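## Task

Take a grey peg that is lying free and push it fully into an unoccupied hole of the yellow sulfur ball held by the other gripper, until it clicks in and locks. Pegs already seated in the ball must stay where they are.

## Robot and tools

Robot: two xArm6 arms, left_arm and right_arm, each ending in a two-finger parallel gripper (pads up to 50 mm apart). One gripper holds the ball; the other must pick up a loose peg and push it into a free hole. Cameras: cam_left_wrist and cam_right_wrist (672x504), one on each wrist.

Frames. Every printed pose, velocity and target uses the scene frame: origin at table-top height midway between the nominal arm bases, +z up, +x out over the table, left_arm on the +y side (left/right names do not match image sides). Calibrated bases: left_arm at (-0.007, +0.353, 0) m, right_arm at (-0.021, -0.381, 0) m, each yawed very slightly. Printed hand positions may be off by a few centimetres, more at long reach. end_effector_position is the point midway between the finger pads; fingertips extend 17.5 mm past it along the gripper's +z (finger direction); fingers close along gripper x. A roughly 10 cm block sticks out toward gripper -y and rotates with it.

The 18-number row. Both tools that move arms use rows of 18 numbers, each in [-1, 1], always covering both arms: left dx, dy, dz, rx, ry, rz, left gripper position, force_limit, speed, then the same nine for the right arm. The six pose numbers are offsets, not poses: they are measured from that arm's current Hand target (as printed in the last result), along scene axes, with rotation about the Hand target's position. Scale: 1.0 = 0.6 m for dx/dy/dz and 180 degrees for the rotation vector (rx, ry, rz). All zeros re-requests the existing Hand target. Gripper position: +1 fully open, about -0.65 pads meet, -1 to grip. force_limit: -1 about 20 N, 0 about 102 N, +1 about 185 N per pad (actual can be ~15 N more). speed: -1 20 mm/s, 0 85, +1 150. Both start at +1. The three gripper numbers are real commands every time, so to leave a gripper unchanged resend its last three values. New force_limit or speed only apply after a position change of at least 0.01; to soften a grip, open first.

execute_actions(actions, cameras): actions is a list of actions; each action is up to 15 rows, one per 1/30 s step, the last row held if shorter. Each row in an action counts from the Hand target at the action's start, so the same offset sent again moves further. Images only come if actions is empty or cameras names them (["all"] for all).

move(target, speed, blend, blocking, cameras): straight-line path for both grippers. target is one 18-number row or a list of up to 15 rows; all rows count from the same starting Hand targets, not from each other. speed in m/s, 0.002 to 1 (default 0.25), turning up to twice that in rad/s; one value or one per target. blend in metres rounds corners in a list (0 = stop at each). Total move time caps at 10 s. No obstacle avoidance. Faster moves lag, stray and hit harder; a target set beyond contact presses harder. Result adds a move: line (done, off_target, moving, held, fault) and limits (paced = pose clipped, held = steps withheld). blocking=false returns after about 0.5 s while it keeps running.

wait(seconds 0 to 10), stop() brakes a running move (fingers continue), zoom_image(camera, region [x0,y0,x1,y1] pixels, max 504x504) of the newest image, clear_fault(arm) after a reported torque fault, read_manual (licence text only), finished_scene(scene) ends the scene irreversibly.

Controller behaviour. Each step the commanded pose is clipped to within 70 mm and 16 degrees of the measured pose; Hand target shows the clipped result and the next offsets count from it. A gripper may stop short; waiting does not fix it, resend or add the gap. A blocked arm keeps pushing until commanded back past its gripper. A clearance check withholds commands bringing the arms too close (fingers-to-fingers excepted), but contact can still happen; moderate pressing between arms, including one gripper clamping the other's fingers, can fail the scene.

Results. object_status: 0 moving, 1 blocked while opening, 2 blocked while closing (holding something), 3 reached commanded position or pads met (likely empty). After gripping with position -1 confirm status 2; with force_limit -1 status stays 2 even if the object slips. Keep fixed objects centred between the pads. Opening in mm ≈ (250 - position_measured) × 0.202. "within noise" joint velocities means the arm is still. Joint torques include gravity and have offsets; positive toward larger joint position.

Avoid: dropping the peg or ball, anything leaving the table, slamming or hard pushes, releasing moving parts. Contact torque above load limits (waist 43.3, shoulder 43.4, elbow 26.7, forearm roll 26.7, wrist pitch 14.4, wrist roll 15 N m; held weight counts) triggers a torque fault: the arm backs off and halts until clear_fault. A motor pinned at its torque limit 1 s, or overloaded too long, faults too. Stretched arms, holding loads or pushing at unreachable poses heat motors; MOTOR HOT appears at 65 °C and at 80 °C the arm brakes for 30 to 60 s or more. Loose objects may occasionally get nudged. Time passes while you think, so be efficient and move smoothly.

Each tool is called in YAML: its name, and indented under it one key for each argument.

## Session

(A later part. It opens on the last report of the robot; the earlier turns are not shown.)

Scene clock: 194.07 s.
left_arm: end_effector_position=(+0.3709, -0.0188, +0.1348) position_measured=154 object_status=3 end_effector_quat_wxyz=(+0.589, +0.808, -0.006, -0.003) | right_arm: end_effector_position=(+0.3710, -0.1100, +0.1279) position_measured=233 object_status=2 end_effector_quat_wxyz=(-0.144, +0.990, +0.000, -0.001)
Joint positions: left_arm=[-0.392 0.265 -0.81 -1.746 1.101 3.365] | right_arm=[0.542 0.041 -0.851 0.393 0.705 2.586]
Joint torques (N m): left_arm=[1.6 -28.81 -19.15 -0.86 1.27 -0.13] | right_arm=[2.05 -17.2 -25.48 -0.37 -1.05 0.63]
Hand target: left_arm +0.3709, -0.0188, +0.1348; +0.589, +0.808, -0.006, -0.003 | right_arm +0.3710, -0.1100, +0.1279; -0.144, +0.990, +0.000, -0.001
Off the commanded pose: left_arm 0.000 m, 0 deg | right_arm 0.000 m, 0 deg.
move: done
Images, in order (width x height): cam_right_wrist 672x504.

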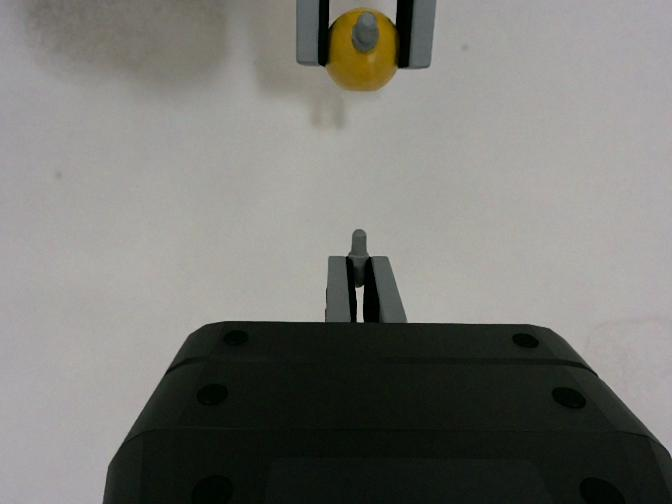

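move:
  target: [0,0,0,0,0,0,-0.192157,1,1, -0.0215,0.0037,-0.0127,0,-0.3197,-0.0947,-1,0,-0.7]
  cameras: ["cam_right_wrist"]
  speed: 0.4

zoom_image:
  camera: "cam_right_wrist"
  region: [290, 0, 440, 110]

zoom_image:
  camera: "cam_right_wrist"
  region: [330, 220, 390, 270]

Scene clock: 210.90 s.
left_arm: end_effector_position=(+0.3709, -0.0188, +0.1348) position_measured=154 object_status=3 end_effector_quat_wxyz=(+0.589, +0.808, -0.006, -0.003) | right_arm: end_effector_position=(+0.3581, -0.1078, +0.1203) position_measured=233 object_status=2 end_effector_quat_wxyz=(-0.124, +0.857, -0.072, +0.494)
Joint positions: left_arm=[-0.392 0.265 -0.81 -1.746 1.101 3.365] | right_arm=[1.126 0.384 -0.48 0.984 -1.014 2.595]
Joint torques (N m): left_arm=[1.62 -28.73 -19.22 -0.79 1.28 -0.2] | right_arm=[2.36 -15.62 -12.15 0.15 -2 -0.64]
Hand target: left_arm +0.3709, -0.0188, +0.1348; +0.589, +0.808, -0.006, -0.003 | right_arm +0.3581, -0.1078, +0.1202; -0.124, +0.857, -0.072, +0.494
Off the commanded pose: left_arm 0.000 m, 0 deg | right_arm 0.000 m, 0 deg.
move: done; limits=paced
Images, in order (width x height): cam_right_wrist 672x504.

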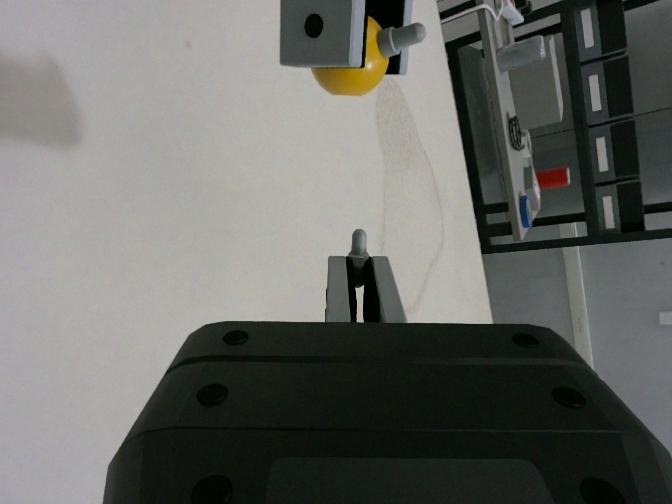

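Scaled by 3.360.

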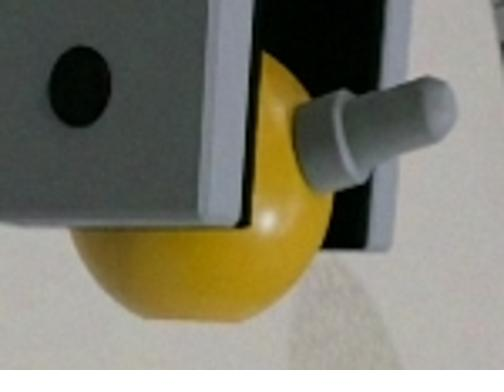

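Scaled by 8.400.

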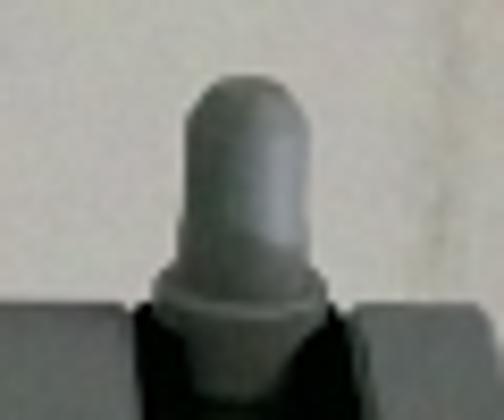

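zoom_image:
  camera: "cam_right_wrist"
  region: [305, 40, 395, 110]

Scaled by 5.600.

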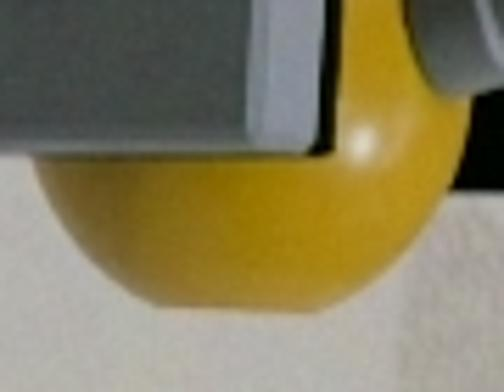

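move:
  target: [0,0,0,0,0,0,-0.192157,1,1, -0.1085,0.09,0.043,-0.329,0.197,0.4936,-1,0,-0.7]
  cameras: ["cam_left_wrist"]
  speed: 0.5

Scene clock: 238.80 s.
left_arm: end_effector_position=(+0.3709, -0.0188, +0.1348) position_measured=154 object_status=3 end_effector_quat_wxyz=(+0.589, +0.808, -0.006, -0.003) | right_arm: end_effector_position=(+0.2930, -0.0538, +0.1460) position_measured=233 object_status=2 end_effector_quat_wxyz=(+0.001, +0.707, +0.707, -0.001)
Joint positions: left_arm=[-0.392 0.265 -0.81 -1.746 1.101 3.365] | right_arm=[0.83 0.02 -0.935 -0.001 0.915 1.592]
Joint torques (N m): left_arm=[1.7 -28.9 -19.33 -0.8 1.29 -0.11] | right_arm=[2.08 -17.06 -26.23 -0.57 -0.96 -0.69]
Hand target: left_arm +0.3709, -0.0188, +0.1348; +0.589, +0.808, -0.006, -0.003 | right_arm +0.2930, -0.0538, +0.1460; +0.001, +0.707, +0.707, -0.001
Off the commanded pose: left_arm 0.000 m, 0 deg | right_arm 0.000 m, 0 deg.
move: done
Images, in order (width x height): cam_left_wrist 672x504.

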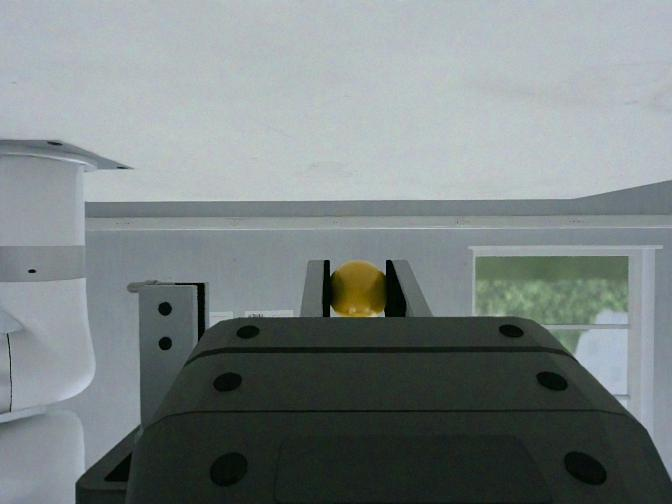

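zoom_image:
  camera: "cam_left_wrist"
  region: [115, 265, 215, 325]

zoom_image:
  camera: "cam_left_wrist"
  region: [120, 272, 170, 302]

Scaled by 5.040.

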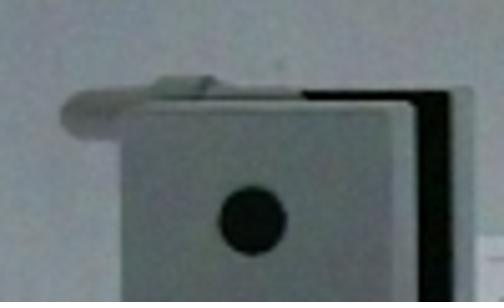

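Scaled by 10.080.

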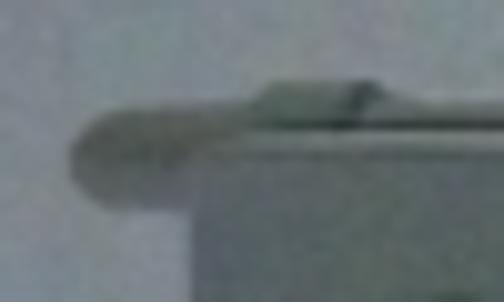

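move:
  target: [0,0,0,0,0,0,-0.192157,1,1, 0.1085,-0.067,-0.0457,0.3353,-0.191,-0.4975,-1,0,-0.7]
  cameras: ["cam_right_wrist"]
  speed: 0.5

zoom_image:
  camera: "cam_right_wrist"
  region: [305, 40, 395, 130]

zoom_image:
  camera: "cam_right_wrist"
  region: [270, 80, 450, 280]

Scene clock: 257.43 s.
left_arm: end_effector_position=(+0.3709, -0.0188, +0.1348) position_measured=154 object_status=3 end_effector_quat_wxyz=(+0.589, +0.808, -0.006, -0.003) | right_arm: end_effector_position=(+0.3581, -0.0940, +0.1186) position_measured=233 object_status=2 end_effector_quat_wxyz=(-0.136, +0.856, -0.078, +0.493)
Joint positions: left_arm=[-0.392 0.265 -0.81 -1.746 1.101 3.365] | right_arm=[1.143 0.409 -0.517 0.994 -1.013 2.613]
Joint torques (N m): left_arm=[1.46 -28.89 -19.27 -0.8 1.26 -0.24] | right_arm=[2.04 -16.09 -12.23 -0.1 -2.78 -0.63]
Hand target: left_arm +0.3709, -0.0188, +0.1348; +0.589, +0.808, -0.006, -0.003 | right_arm +0.3581, -0.0940, +0.1186; -0.136, +0.856, -0.078, +0.493
Off the commanded pose: left_arm 0.000 m, 0 deg | right_arm 0.000 m, 0 deg.
move: done
Images, in order (width x height): cam_right_wrist 672x504.

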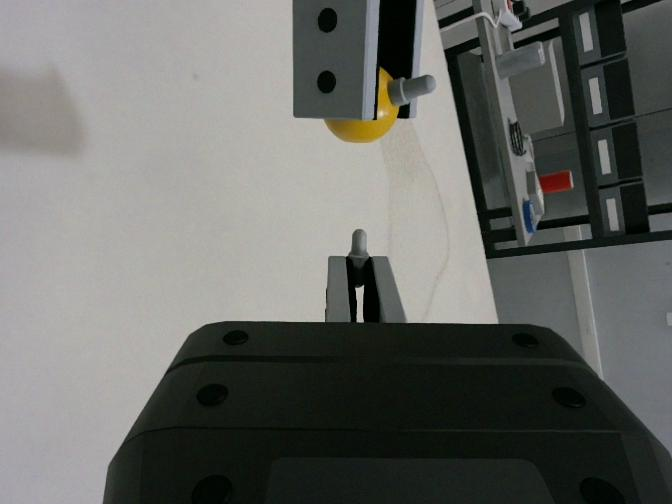

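Scaled by 5.600.

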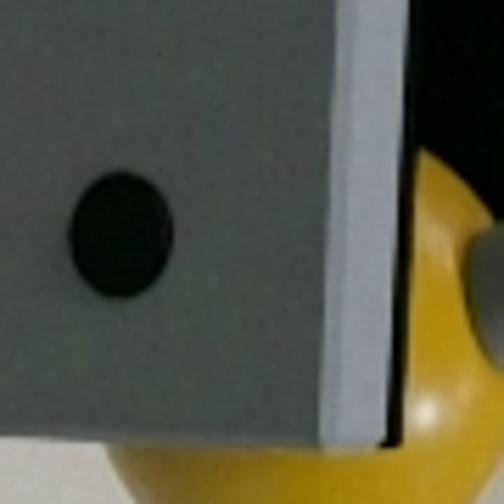

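Scaled by 2.520.

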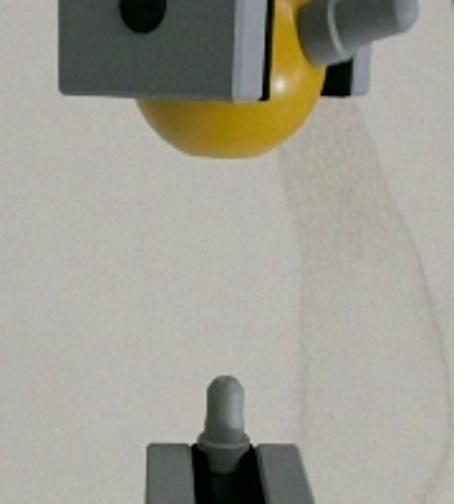

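zoom_image:
  camera: "cam_right_wrist"
  region: [310, 60, 420, 150]

Scaled by 4.582.

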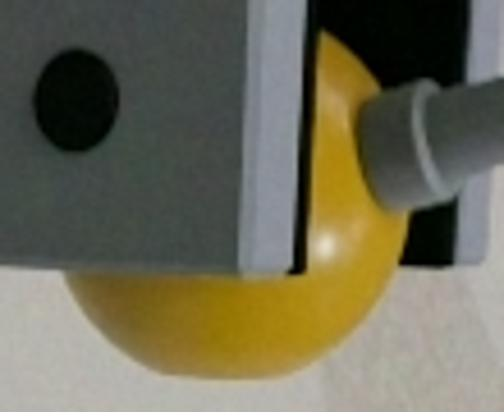

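move:
  target: [0,0,0,0,0,0,-0.192157,1,1, -0.001,0.0384,0.0114,0,0,0,-1,0,-0.7]
  cameras: ["cam_right_wrist","cam_left_wrist"]
  speed: 0.1

zoom_image:
  camera: "cam_right_wrist"
  region: [280, 130, 440, 290]

Scene clock: 264.27 s.
left_arm: end_effector_position=(+0.3709, -0.0188, +0.1348) position_measured=154 object_status=3 end_effector_quat_wxyz=(+0.589, +0.808, -0.006, -0.003) | right_arm: end_effector_position=(+0.3575, -0.0709, +0.1255) position_measured=233 object_status=2 end_effector_quat_wxyz=(-0.136, +0.856, -0.078, +0.493)
Joint positions: left_arm=[-0.392 0.265 -0.81 -1.746 1.101 3.365] | right_arm=[1.189 0.418 -0.598 1.081 -0.982 2.535]
Joint torques (N m): left_arm=[1.62 -28.71 -19.37 -0.79 1.25 -0.17] | right_arm=[2.22 -16.91 -13.59 0.05 -1.91 -0.71]
Hand target: left_arm +0.3709, -0.0188, +0.1348; +0.589, +0.808, -0.006, -0.003 | right_arm +0.3575, -0.0709, +0.1255; -0.136, +0.856, -0.078, +0.493
Off the commanded pose: left_arm 0.000 m, 0 deg | right_arm 0.000 m, 0 deg.
move: done

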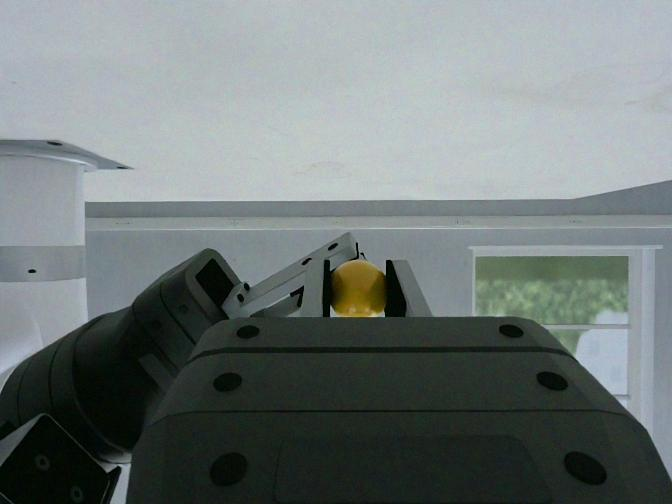

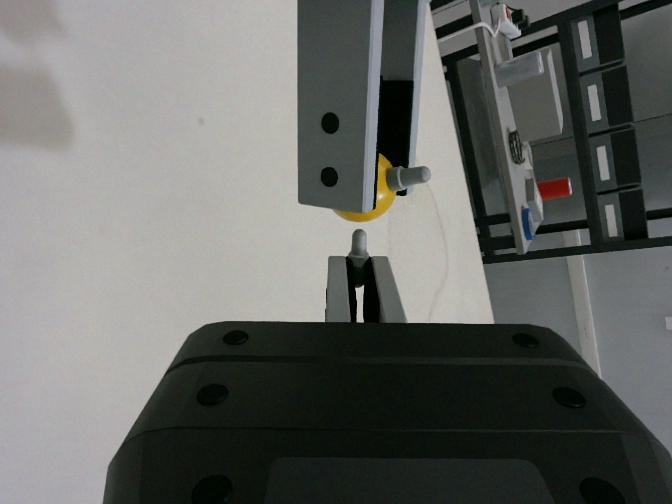

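Scaled by 3.150.

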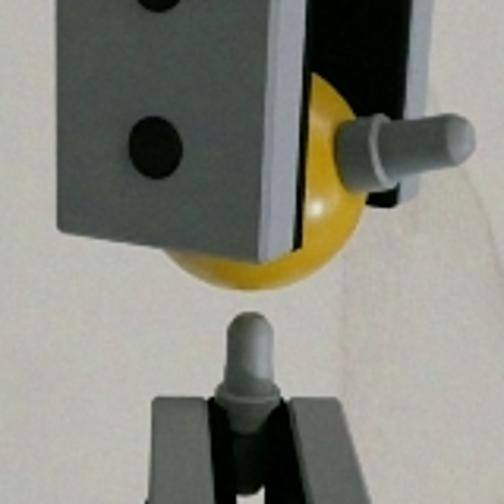

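move:
  target: [0,0,0,0,0,0,-0.192157,1,1, 0.0228,-0.0041,0.0125,0,0.317,0.103,-1,0,-0.7]
  cameras: ["cam_right_wrist"]
  speed: 0.3

zoom_image:
  camera: "cam_right_wrist"
  region: [280, 130, 440, 290]

Scene clock: 270.07 s.
left_arm: end_effector_position=(+0.3709, -0.0188, +0.1348) position_measured=154 object_status=3 end_effector_quat_wxyz=(+0.589, +0.808, -0.006, -0.003) | right_arm: end_effector_position=(+0.3711, -0.0734, +0.1330) position_measured=233 object_status=2 end_effector_quat_wxyz=(-0.156, +0.988, +0.000, -0.001)
Joint positions: left_arm=[-0.392 0.265 -0.81 -1.746 1.101 3.365] | right_arm=[0.603 0.085 -0.911 0.417 0.695 2.63]
Joint torques (N m): left_arm=[1.57 -28.72 -19.33 -0.88 1.28 -0.23] | right_arm=[2.23 -18.15 -25.73 -0.52 -1.16 0.64]
Hand target: left_arm +0.3709, -0.0188, +0.1348; +0.589, +0.808, -0.006, -0.003 | right_arm +0.3711, -0.0734, +0.1330; -0.156, +0.988, +0.000, -0.001
Off the commanded pose: left_arm 0.000 m, 0 deg | right_arm 0.000 m, 0 deg.
move: done; limits=paced
Images, in order (width x height): cam_right_wrist 672x504.

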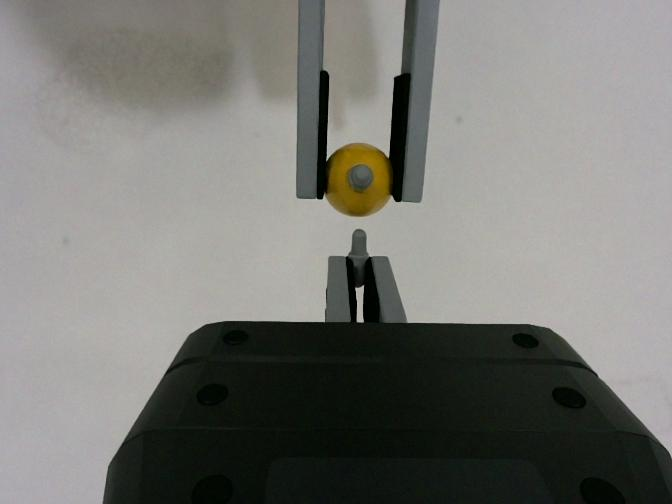

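Scaled by 3.150.

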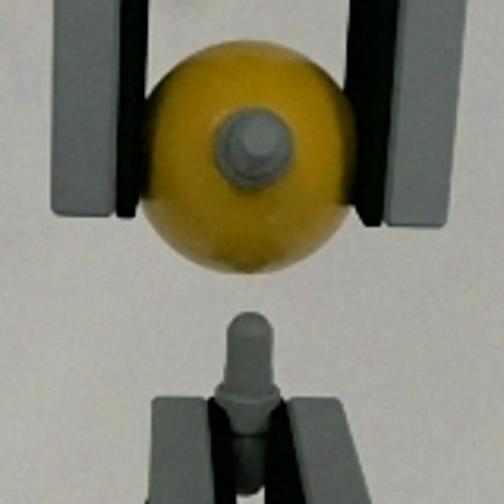

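move:
  target: [0,0,0,0,0,0,-0.192157,1,1, -0.0005,0.0111,0.0036,0,0,0,-1,0,-0.7]
  cameras: ["cam_right_wrist"]
  speed: 0.03

zoom_image:
  camera: "cam_right_wrist"
  region: [300, 150, 420, 290]

Scene clock: 274.67 s.
left_arm: end_effector_position=(+0.3709, -0.0188, +0.1347) position_measured=154 object_status=3 end_effector_quat_wxyz=(+0.588, +0.808, -0.006, -0.002) | right_arm: end_effector_position=(+0.3708, -0.0668, +0.1351) position_measured=233 object_status=2 end_effector_quat_wxyz=(-0.156, +0.988, +0.000, -0.001)
Joint positions: left_arm=[-0.392 0.265 -0.81 -1.746 1.101 3.365] | right_arm=[0.615 0.091 -0.924 0.412 0.699 2.647]
Joint torques (N m): left_arm=[-0.82 -28.86 -18.83 -0.83 1.9 -0.24] | right_arm=[2.43 -18.96 -28.29 -0.29 -1.89 0.8]
Hand target: left_arm +0.3709, -0.0188, +0.1348; +0.589, +0.808, -0.006, -0.003 | right_arm +0.3708, -0.0667, +0.1351; -0.156, +0.988, +0.000, -0.001
Off the commanded pose: left_arm 0.000 m, 0 deg | right_arm 0.000 m, 0 deg.
move: done
Images, in order (width x height): cam_right_wrist 672x504.

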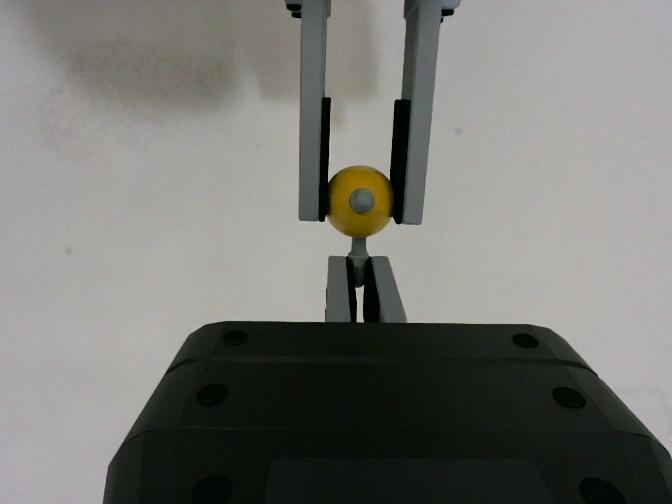

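Scaled by 3.600.

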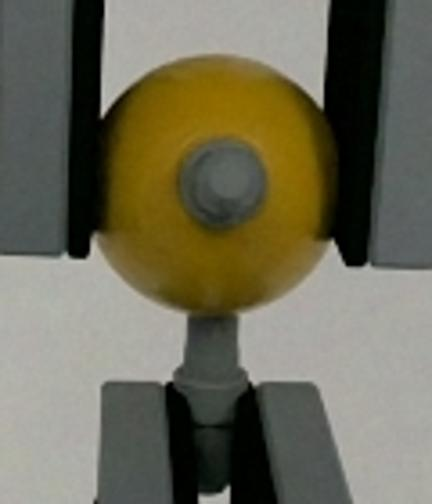

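move:
  target: [0,0,0,0,0,0,-0.192157,1,1, 0,0.0055,0.00177,0,0,0,-1,0,-0.7]
  cameras: ["cam_right_wrist"]
  speed: 0.03

zoom_image:
  camera: "cam_right_wrist"
  region: [300, 150, 420, 290]

Scene clock: 277.57 s.
left_arm: end_effector_position=(+0.3709, -0.0188, +0.1348) position_measured=154 object_status=3 end_effector_quat_wxyz=(+0.589, +0.808, -0.006, -0.002) | right_arm: end_effector_position=(+0.3708, -0.0634, +0.1362) position_measured=233 object_status=2 end_effector_quat_wxyz=(-0.156, +0.988, +0.000, -0.001)
Joint positions: left_arm=[-0.392 0.265 -0.81 -1.746 1.101 3.365] | right_arm=[0.62 0.095 -0.932 0.41 0.7 2.655]
Joint torques (N m): left_arm=[-4.52 -28.95 -16.69 0.25 3.44 -0.15] | right_arm=[0.34 -18.58 -29.46 -0.51 -2.63 0.75]
Hand target: left_arm +0.3709, -0.0188, +0.1348; +0.589, +0.808, -0.006, -0.003 | right_arm +0.3708, -0.0634, +0.1362; -0.156, +0.988, +0.000, -0.001
Off the commanded pose: left_arm 0.000 m, 0 deg | right_arm 0.000 m, 0 deg.
move: done
Images, in order (width x height): cam_right_wrist 672x504.

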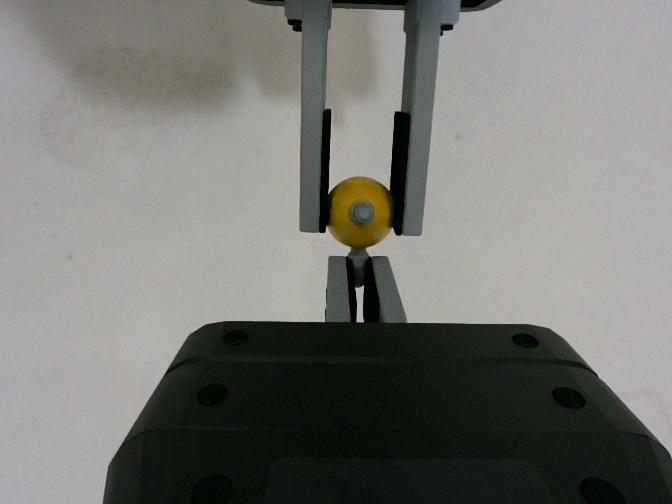

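Scaled by 3.600.

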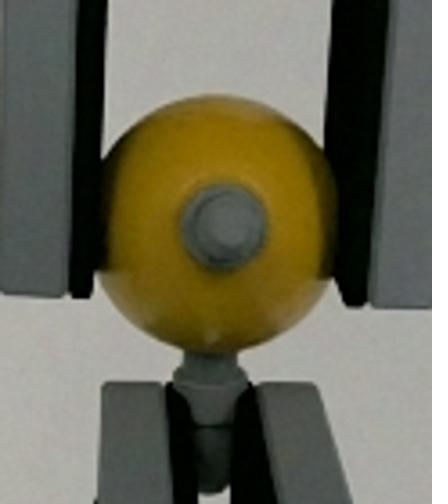

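move:
  target: [0,0,0,0,0,0,-0.192157,1,1, 0,0.0044,0.00142,0,0,0,-1,0,-0.7]
  cameras: ["cam_right_wrist"]
  speed: 0.03

zoom_image:
  camera: "cam_right_wrist"
  region: [300, 150, 420, 290]

Scene clock: 280.07 s.
left_arm: end_effector_position=(+0.3709, -0.0188, +0.1347) position_measured=154 object_status=3 end_effector_quat_wxyz=(+0.588, +0.808, -0.006, -0.002) | right_arm: end_effector_position=(+0.3708, -0.0608, +0.1370) position_measured=233 object_status=2 end_effector_quat_wxyz=(-0.156, +0.988, +0.000, -0.001)
Joint positions: left_arm=[-0.392 0.265 -0.81 -1.746 1.101 3.365] | right_arm=[0.625 0.098 -0.938 0.407 0.702 2.662]
Joint torques (N m): left_arm=[-6.04 -28.97 -16.45 0.39 4.2 -0.17] | right_arm=[1.18 -18.96 -31.55 -0.16 -3.21 0.78]
Hand target: left_arm +0.3709, -0.0188, +0.1348; +0.589, +0.808, -0.006, -0.003 | right_arm +0.3708, -0.0608, +0.1370; -0.156, +0.988, +0.000, -0.001
Off the commanded pose: left_arm 0.000 m, 0 deg | right_arm 0.000 m, 0 deg.
move: done
Images, in order (width x height): cam_right_wrist 672x504.

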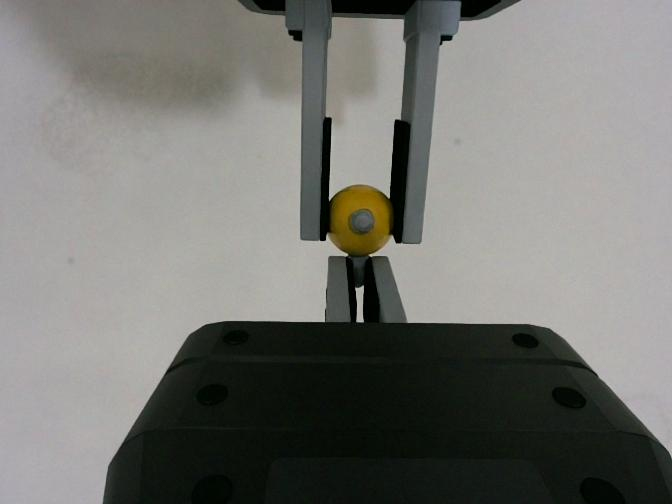

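Scaled by 3.600.

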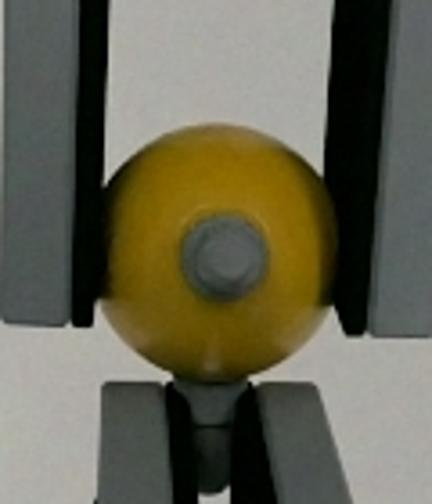

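move:
  target: [0,0,0,0,0,0,-0.192157,1,1, 0,0.0024,0.0008,0,0,0,-1,0,-0.7]
  cameras: ["cam_right_wrist"]
  speed: 0.03

zoom_image:
  camera: "cam_right_wrist"
  region: [300, 170, 420, 290]

Scene clock: 282.90 s.
left_arm: end_effector_position=(+0.3709, -0.0188, +0.1347) position_measured=154 object_status=3 end_effector_quat_wxyz=(+0.588, +0.808, -0.006, -0.002) | right_arm: end_effector_position=(+0.3708, -0.0594, +0.1375) position_measured=233 object_status=2 end_effector_quat_wxyz=(-0.156, +0.988, +0.000, -0.001)
Joint positions: left_arm=[-0.392 0.265 -0.81 -1.746 1.101 3.365] | right_arm=[0.627 0.1 -0.941 0.406 0.703 2.665]
Joint torques (N m): left_arm=[-12.99 -29.48 -19.05 0.39 5.34 -0.15] | right_arm=[9.42 -21.62 -38.33 1.48 -3.65 0.7]
Hand target: left_arm +0.3709, -0.0188, +0.1348; +0.589, +0.808, -0.006, -0.003 | right_arm +0.3708, -0.0593, +0.1375; -0.156, +0.988, +0.000, -0.001
Off the commanded pose: left_arm 0.000 m, 0 deg | right_arm 0.000 m, 0 deg.
move: done
Images, in order (width x height): cam_right_wrist 672x504.

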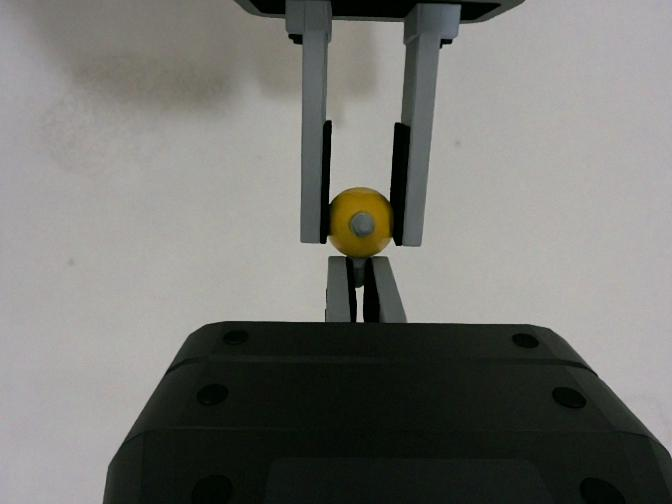

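Scaled by 4.200.

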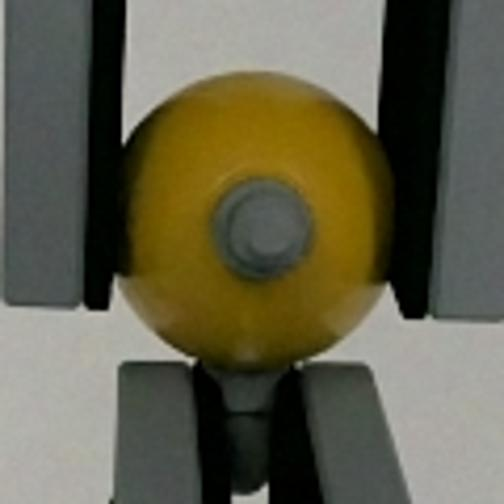

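move:
  target: [0,0,0,0,0,0,-0.192157,1,1, 0,0.0016,0.0005,0,0,0,-1,0,-0.7]
  cameras: ["cam_right_wrist"]
  speed: 0.03

zoom_image:
  camera: "cam_right_wrist"
  region: [300, 170, 420, 290]

Scene clock: 286.47 s.
left_arm: end_effector_position=(+0.3709, -0.0188, +0.1347) position_measured=154 object_status=3 end_effector_quat_wxyz=(+0.588, +0.808, -0.006, -0.002) | right_arm: end_effector_position=(+0.3708, -0.0584, +0.1378) position_measured=233 object_status=2 end_effector_quat_wxyz=(-0.156, +0.988, +0.000, -0.001)
Joint positions: left_arm=[-0.392 0.265 -0.81 -1.746 1.101 3.365] | right_arm=[0.629 0.101 -0.944 0.405 0.703 2.668]
Joint torques (N m): left_arm=[-21.92 -29.83 -22.65 -0.14 6.78 -0.17] | right_arm=[20.54 -25.21 -47.35 3.54 -4.38 0.67]
Hand target: left_arm +0.3709, -0.0188, +0.1348; +0.589, +0.808, -0.006, -0.003 | right_arm +0.3708, -0.0584, +0.1378; -0.156, +0.988, +0.000, -0.001
Off the commanded pose: left_arm 0.000 m, 0 deg | right_arm 0.000 m, 0 deg.
move: done
Images, in order (width x height): cam_right_wrist 672x504.

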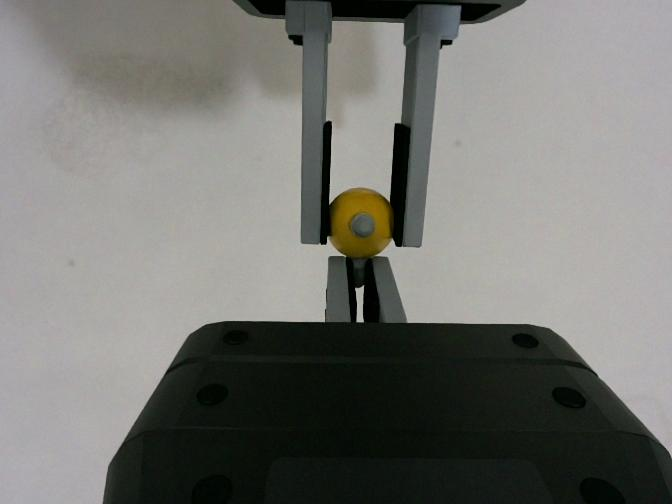

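Scaled by 4.200.

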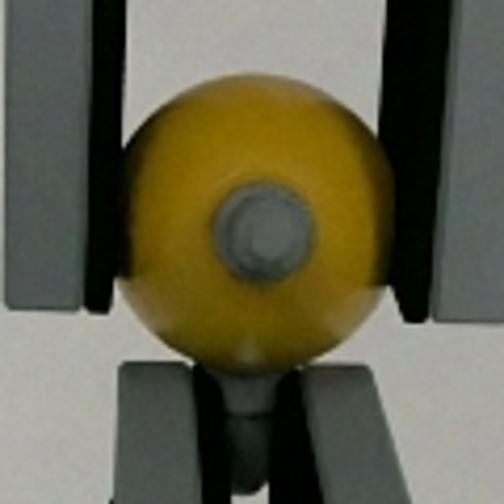

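move:
  target: [0,0,0,0,0,0,-0.192157,1,1, 0,-0.0034,-0.0011,0,0,0,-1,0,-0.7]
  cameras: []
  speed: 0.03

Scene clock: 293.73 s.
left_arm: end_effector_position=(+0.3708, -0.0189, +0.1348) position_measured=154 object_status=3 end_effector_quat_wxyz=(+0.589, +0.808, -0.007, -0.003) | right_arm: end_effector_position=(+0.3709, -0.0603, +0.1373) position_measured=233 object_status=2 end_effector_quat_wxyz=(-0.156, +0.988, +0.000, -0.001)
Joint positions: left_arm=[-0.392 0.265 -0.81 -1.746 1.101 3.365] | right_arm=[0.625 0.098 -0.939 0.407 0.702 2.663]
Joint torques (N m): left_arm=[-7.82 -30.43 -15.95 0.17 5.16 -0.03] | right_arm=[-3.11 -20.36 -29.99 0.34 -4.25 -0.67]
Hand target: left_arm +0.3709, -0.0188, +0.1348; +0.589, +0.808, -0.006, -0.003 | right_arm +0.3708, -0.0604, +0.1372; -0.156, +0.988, +0.000, -0.001
Off the commanded pose: left_arm 0.000 m, 0 deg | right_arm 0.000 m, 0 deg.
move: done
No camera images: "cameras" was empty.

move:
  target: [0,0,0,0,0,0,-0.192157,1,1, 0,0,0,0,0,0,-0.1,0,-0.9]
  cameras: ["cam_right_wrist"]
  speed: 0.03

zoom_image:
  camera: "cam_right_wrist"
  region: [300, 170, 420, 310]

Scene clock: 297.60 s.
left_arm: end_effector_position=(+0.3708, -0.0188, +0.1348) position_measured=154 object_status=3 end_effector_quat_wxyz=(+0.589, +0.808, -0.006, -0.003) | right_arm: end_effector_position=(+0.3709, -0.0604, +0.1372) position_measured=167 object_status=0 end_effector_quat_wxyz=(-0.156, +0.988, +0.000, -0.001)
Joint positions: left_arm=[-0.392 0.265 -0.81 -1.746 1.101 3.365] | right_arm=[0.625 0.098 -0.939 0.407 0.702 2.663]
Joint torques (N m): left_arm=[2 -30.79 -19.94 -0.82 0.97 -0.12] | right_arm=[2 -20.01 -24.23 -0.26 -1.11 -0.34]
Hand target: left_arm +0.3709, -0.0188, +0.1348; +0.589, +0.808, -0.006, -0.003 | right_arm +0.3708, -0.0604, +0.1372; -0.156, +0.988, +0.000, -0.001
Off the commanded pose: left_arm 0.000 m, 0 deg | right_arm 0.000 m, 0 deg.
move: done
Images, in order (width x height): cam_right_wrist 672x504.

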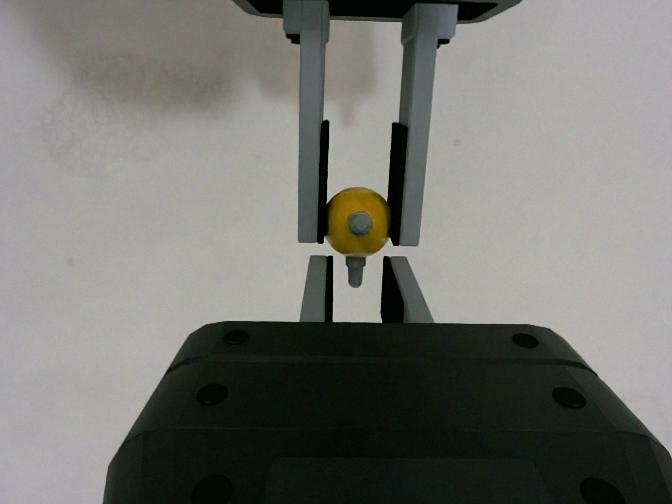

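Scaled by 3.600.

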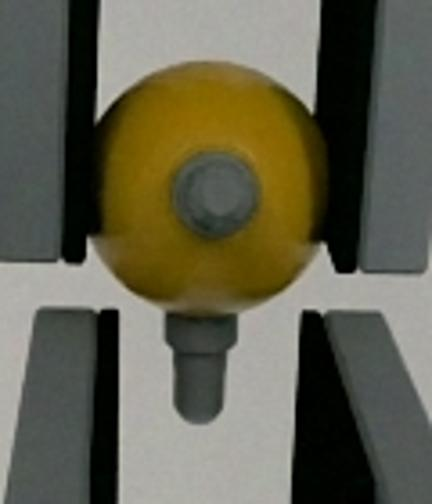

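move:
  target: [0,0,0,0,0,0,-0.192157,1,1, -0.02,-0.07,-0.02,0,0,0,-0.1,0,-0.9]
  cameras: ["cam_right_wrist"]
  speed: 0.2

zoom_image:
  camera: "cam_right_wrist"
  region: [320, 60, 420, 180]

Scene clock: 300.70 s.
left_arm: end_effector_position=(+0.3709, -0.0188, +0.1348) position_measured=154 object_status=3 end_effector_quat_wxyz=(+0.589, +0.808, -0.006, -0.003) | right_arm: end_effector_position=(+0.3588, -0.1024, +0.1252) position_measured=167 object_status=3 end_effector_quat_wxyz=(-0.156, +0.988, +0.000, -0.001)
Joint positions: left_arm=[-0.392 0.265 -0.81 -1.746 1.101 3.365] | right_arm=[0.566 0.021 -0.811 0.44 0.674 2.567]
Joint torques (N m): left_arm=[2.43 -31.23 -19.94 -0.97 1 -0.1] | right_arm=[-1.87 -18.8 -23.81 0.38 -1.91 -0.76]
Hand target: left_arm +0.3709, -0.0188, +0.1348; +0.589, +0.808, -0.006, -0.003 | right_arm +0.3588, -0.1024, +0.1252; -0.156, +0.988, +0.000, -0.001
Off the commanded pose: left_arm 0.000 m, 0 deg | right_arm 0.000 m, 0 deg.
move: done
Images, in order (width x height): cam_right_wrist 672x504.

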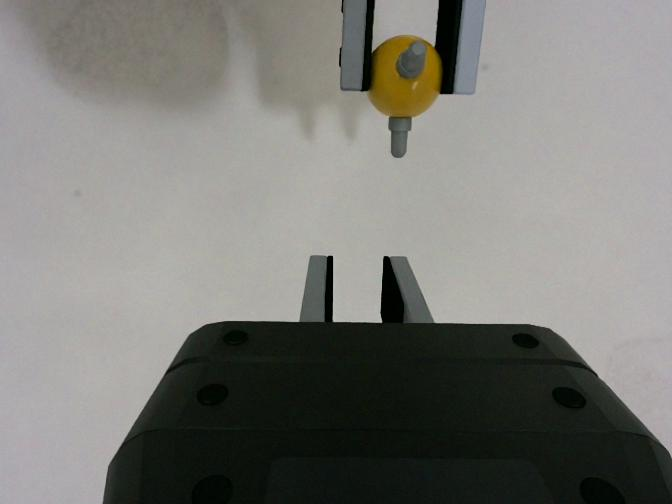

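Scaled by 4.200.

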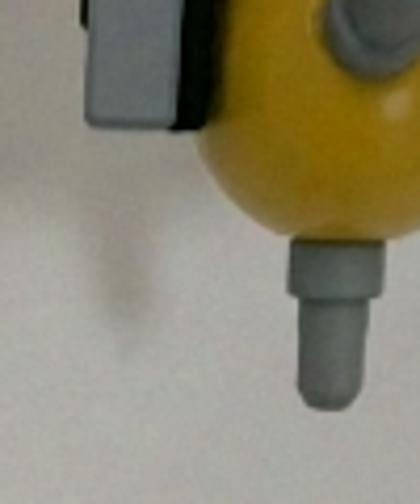

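finished_scene:
  scene: 1

The scene is finished: the task was done.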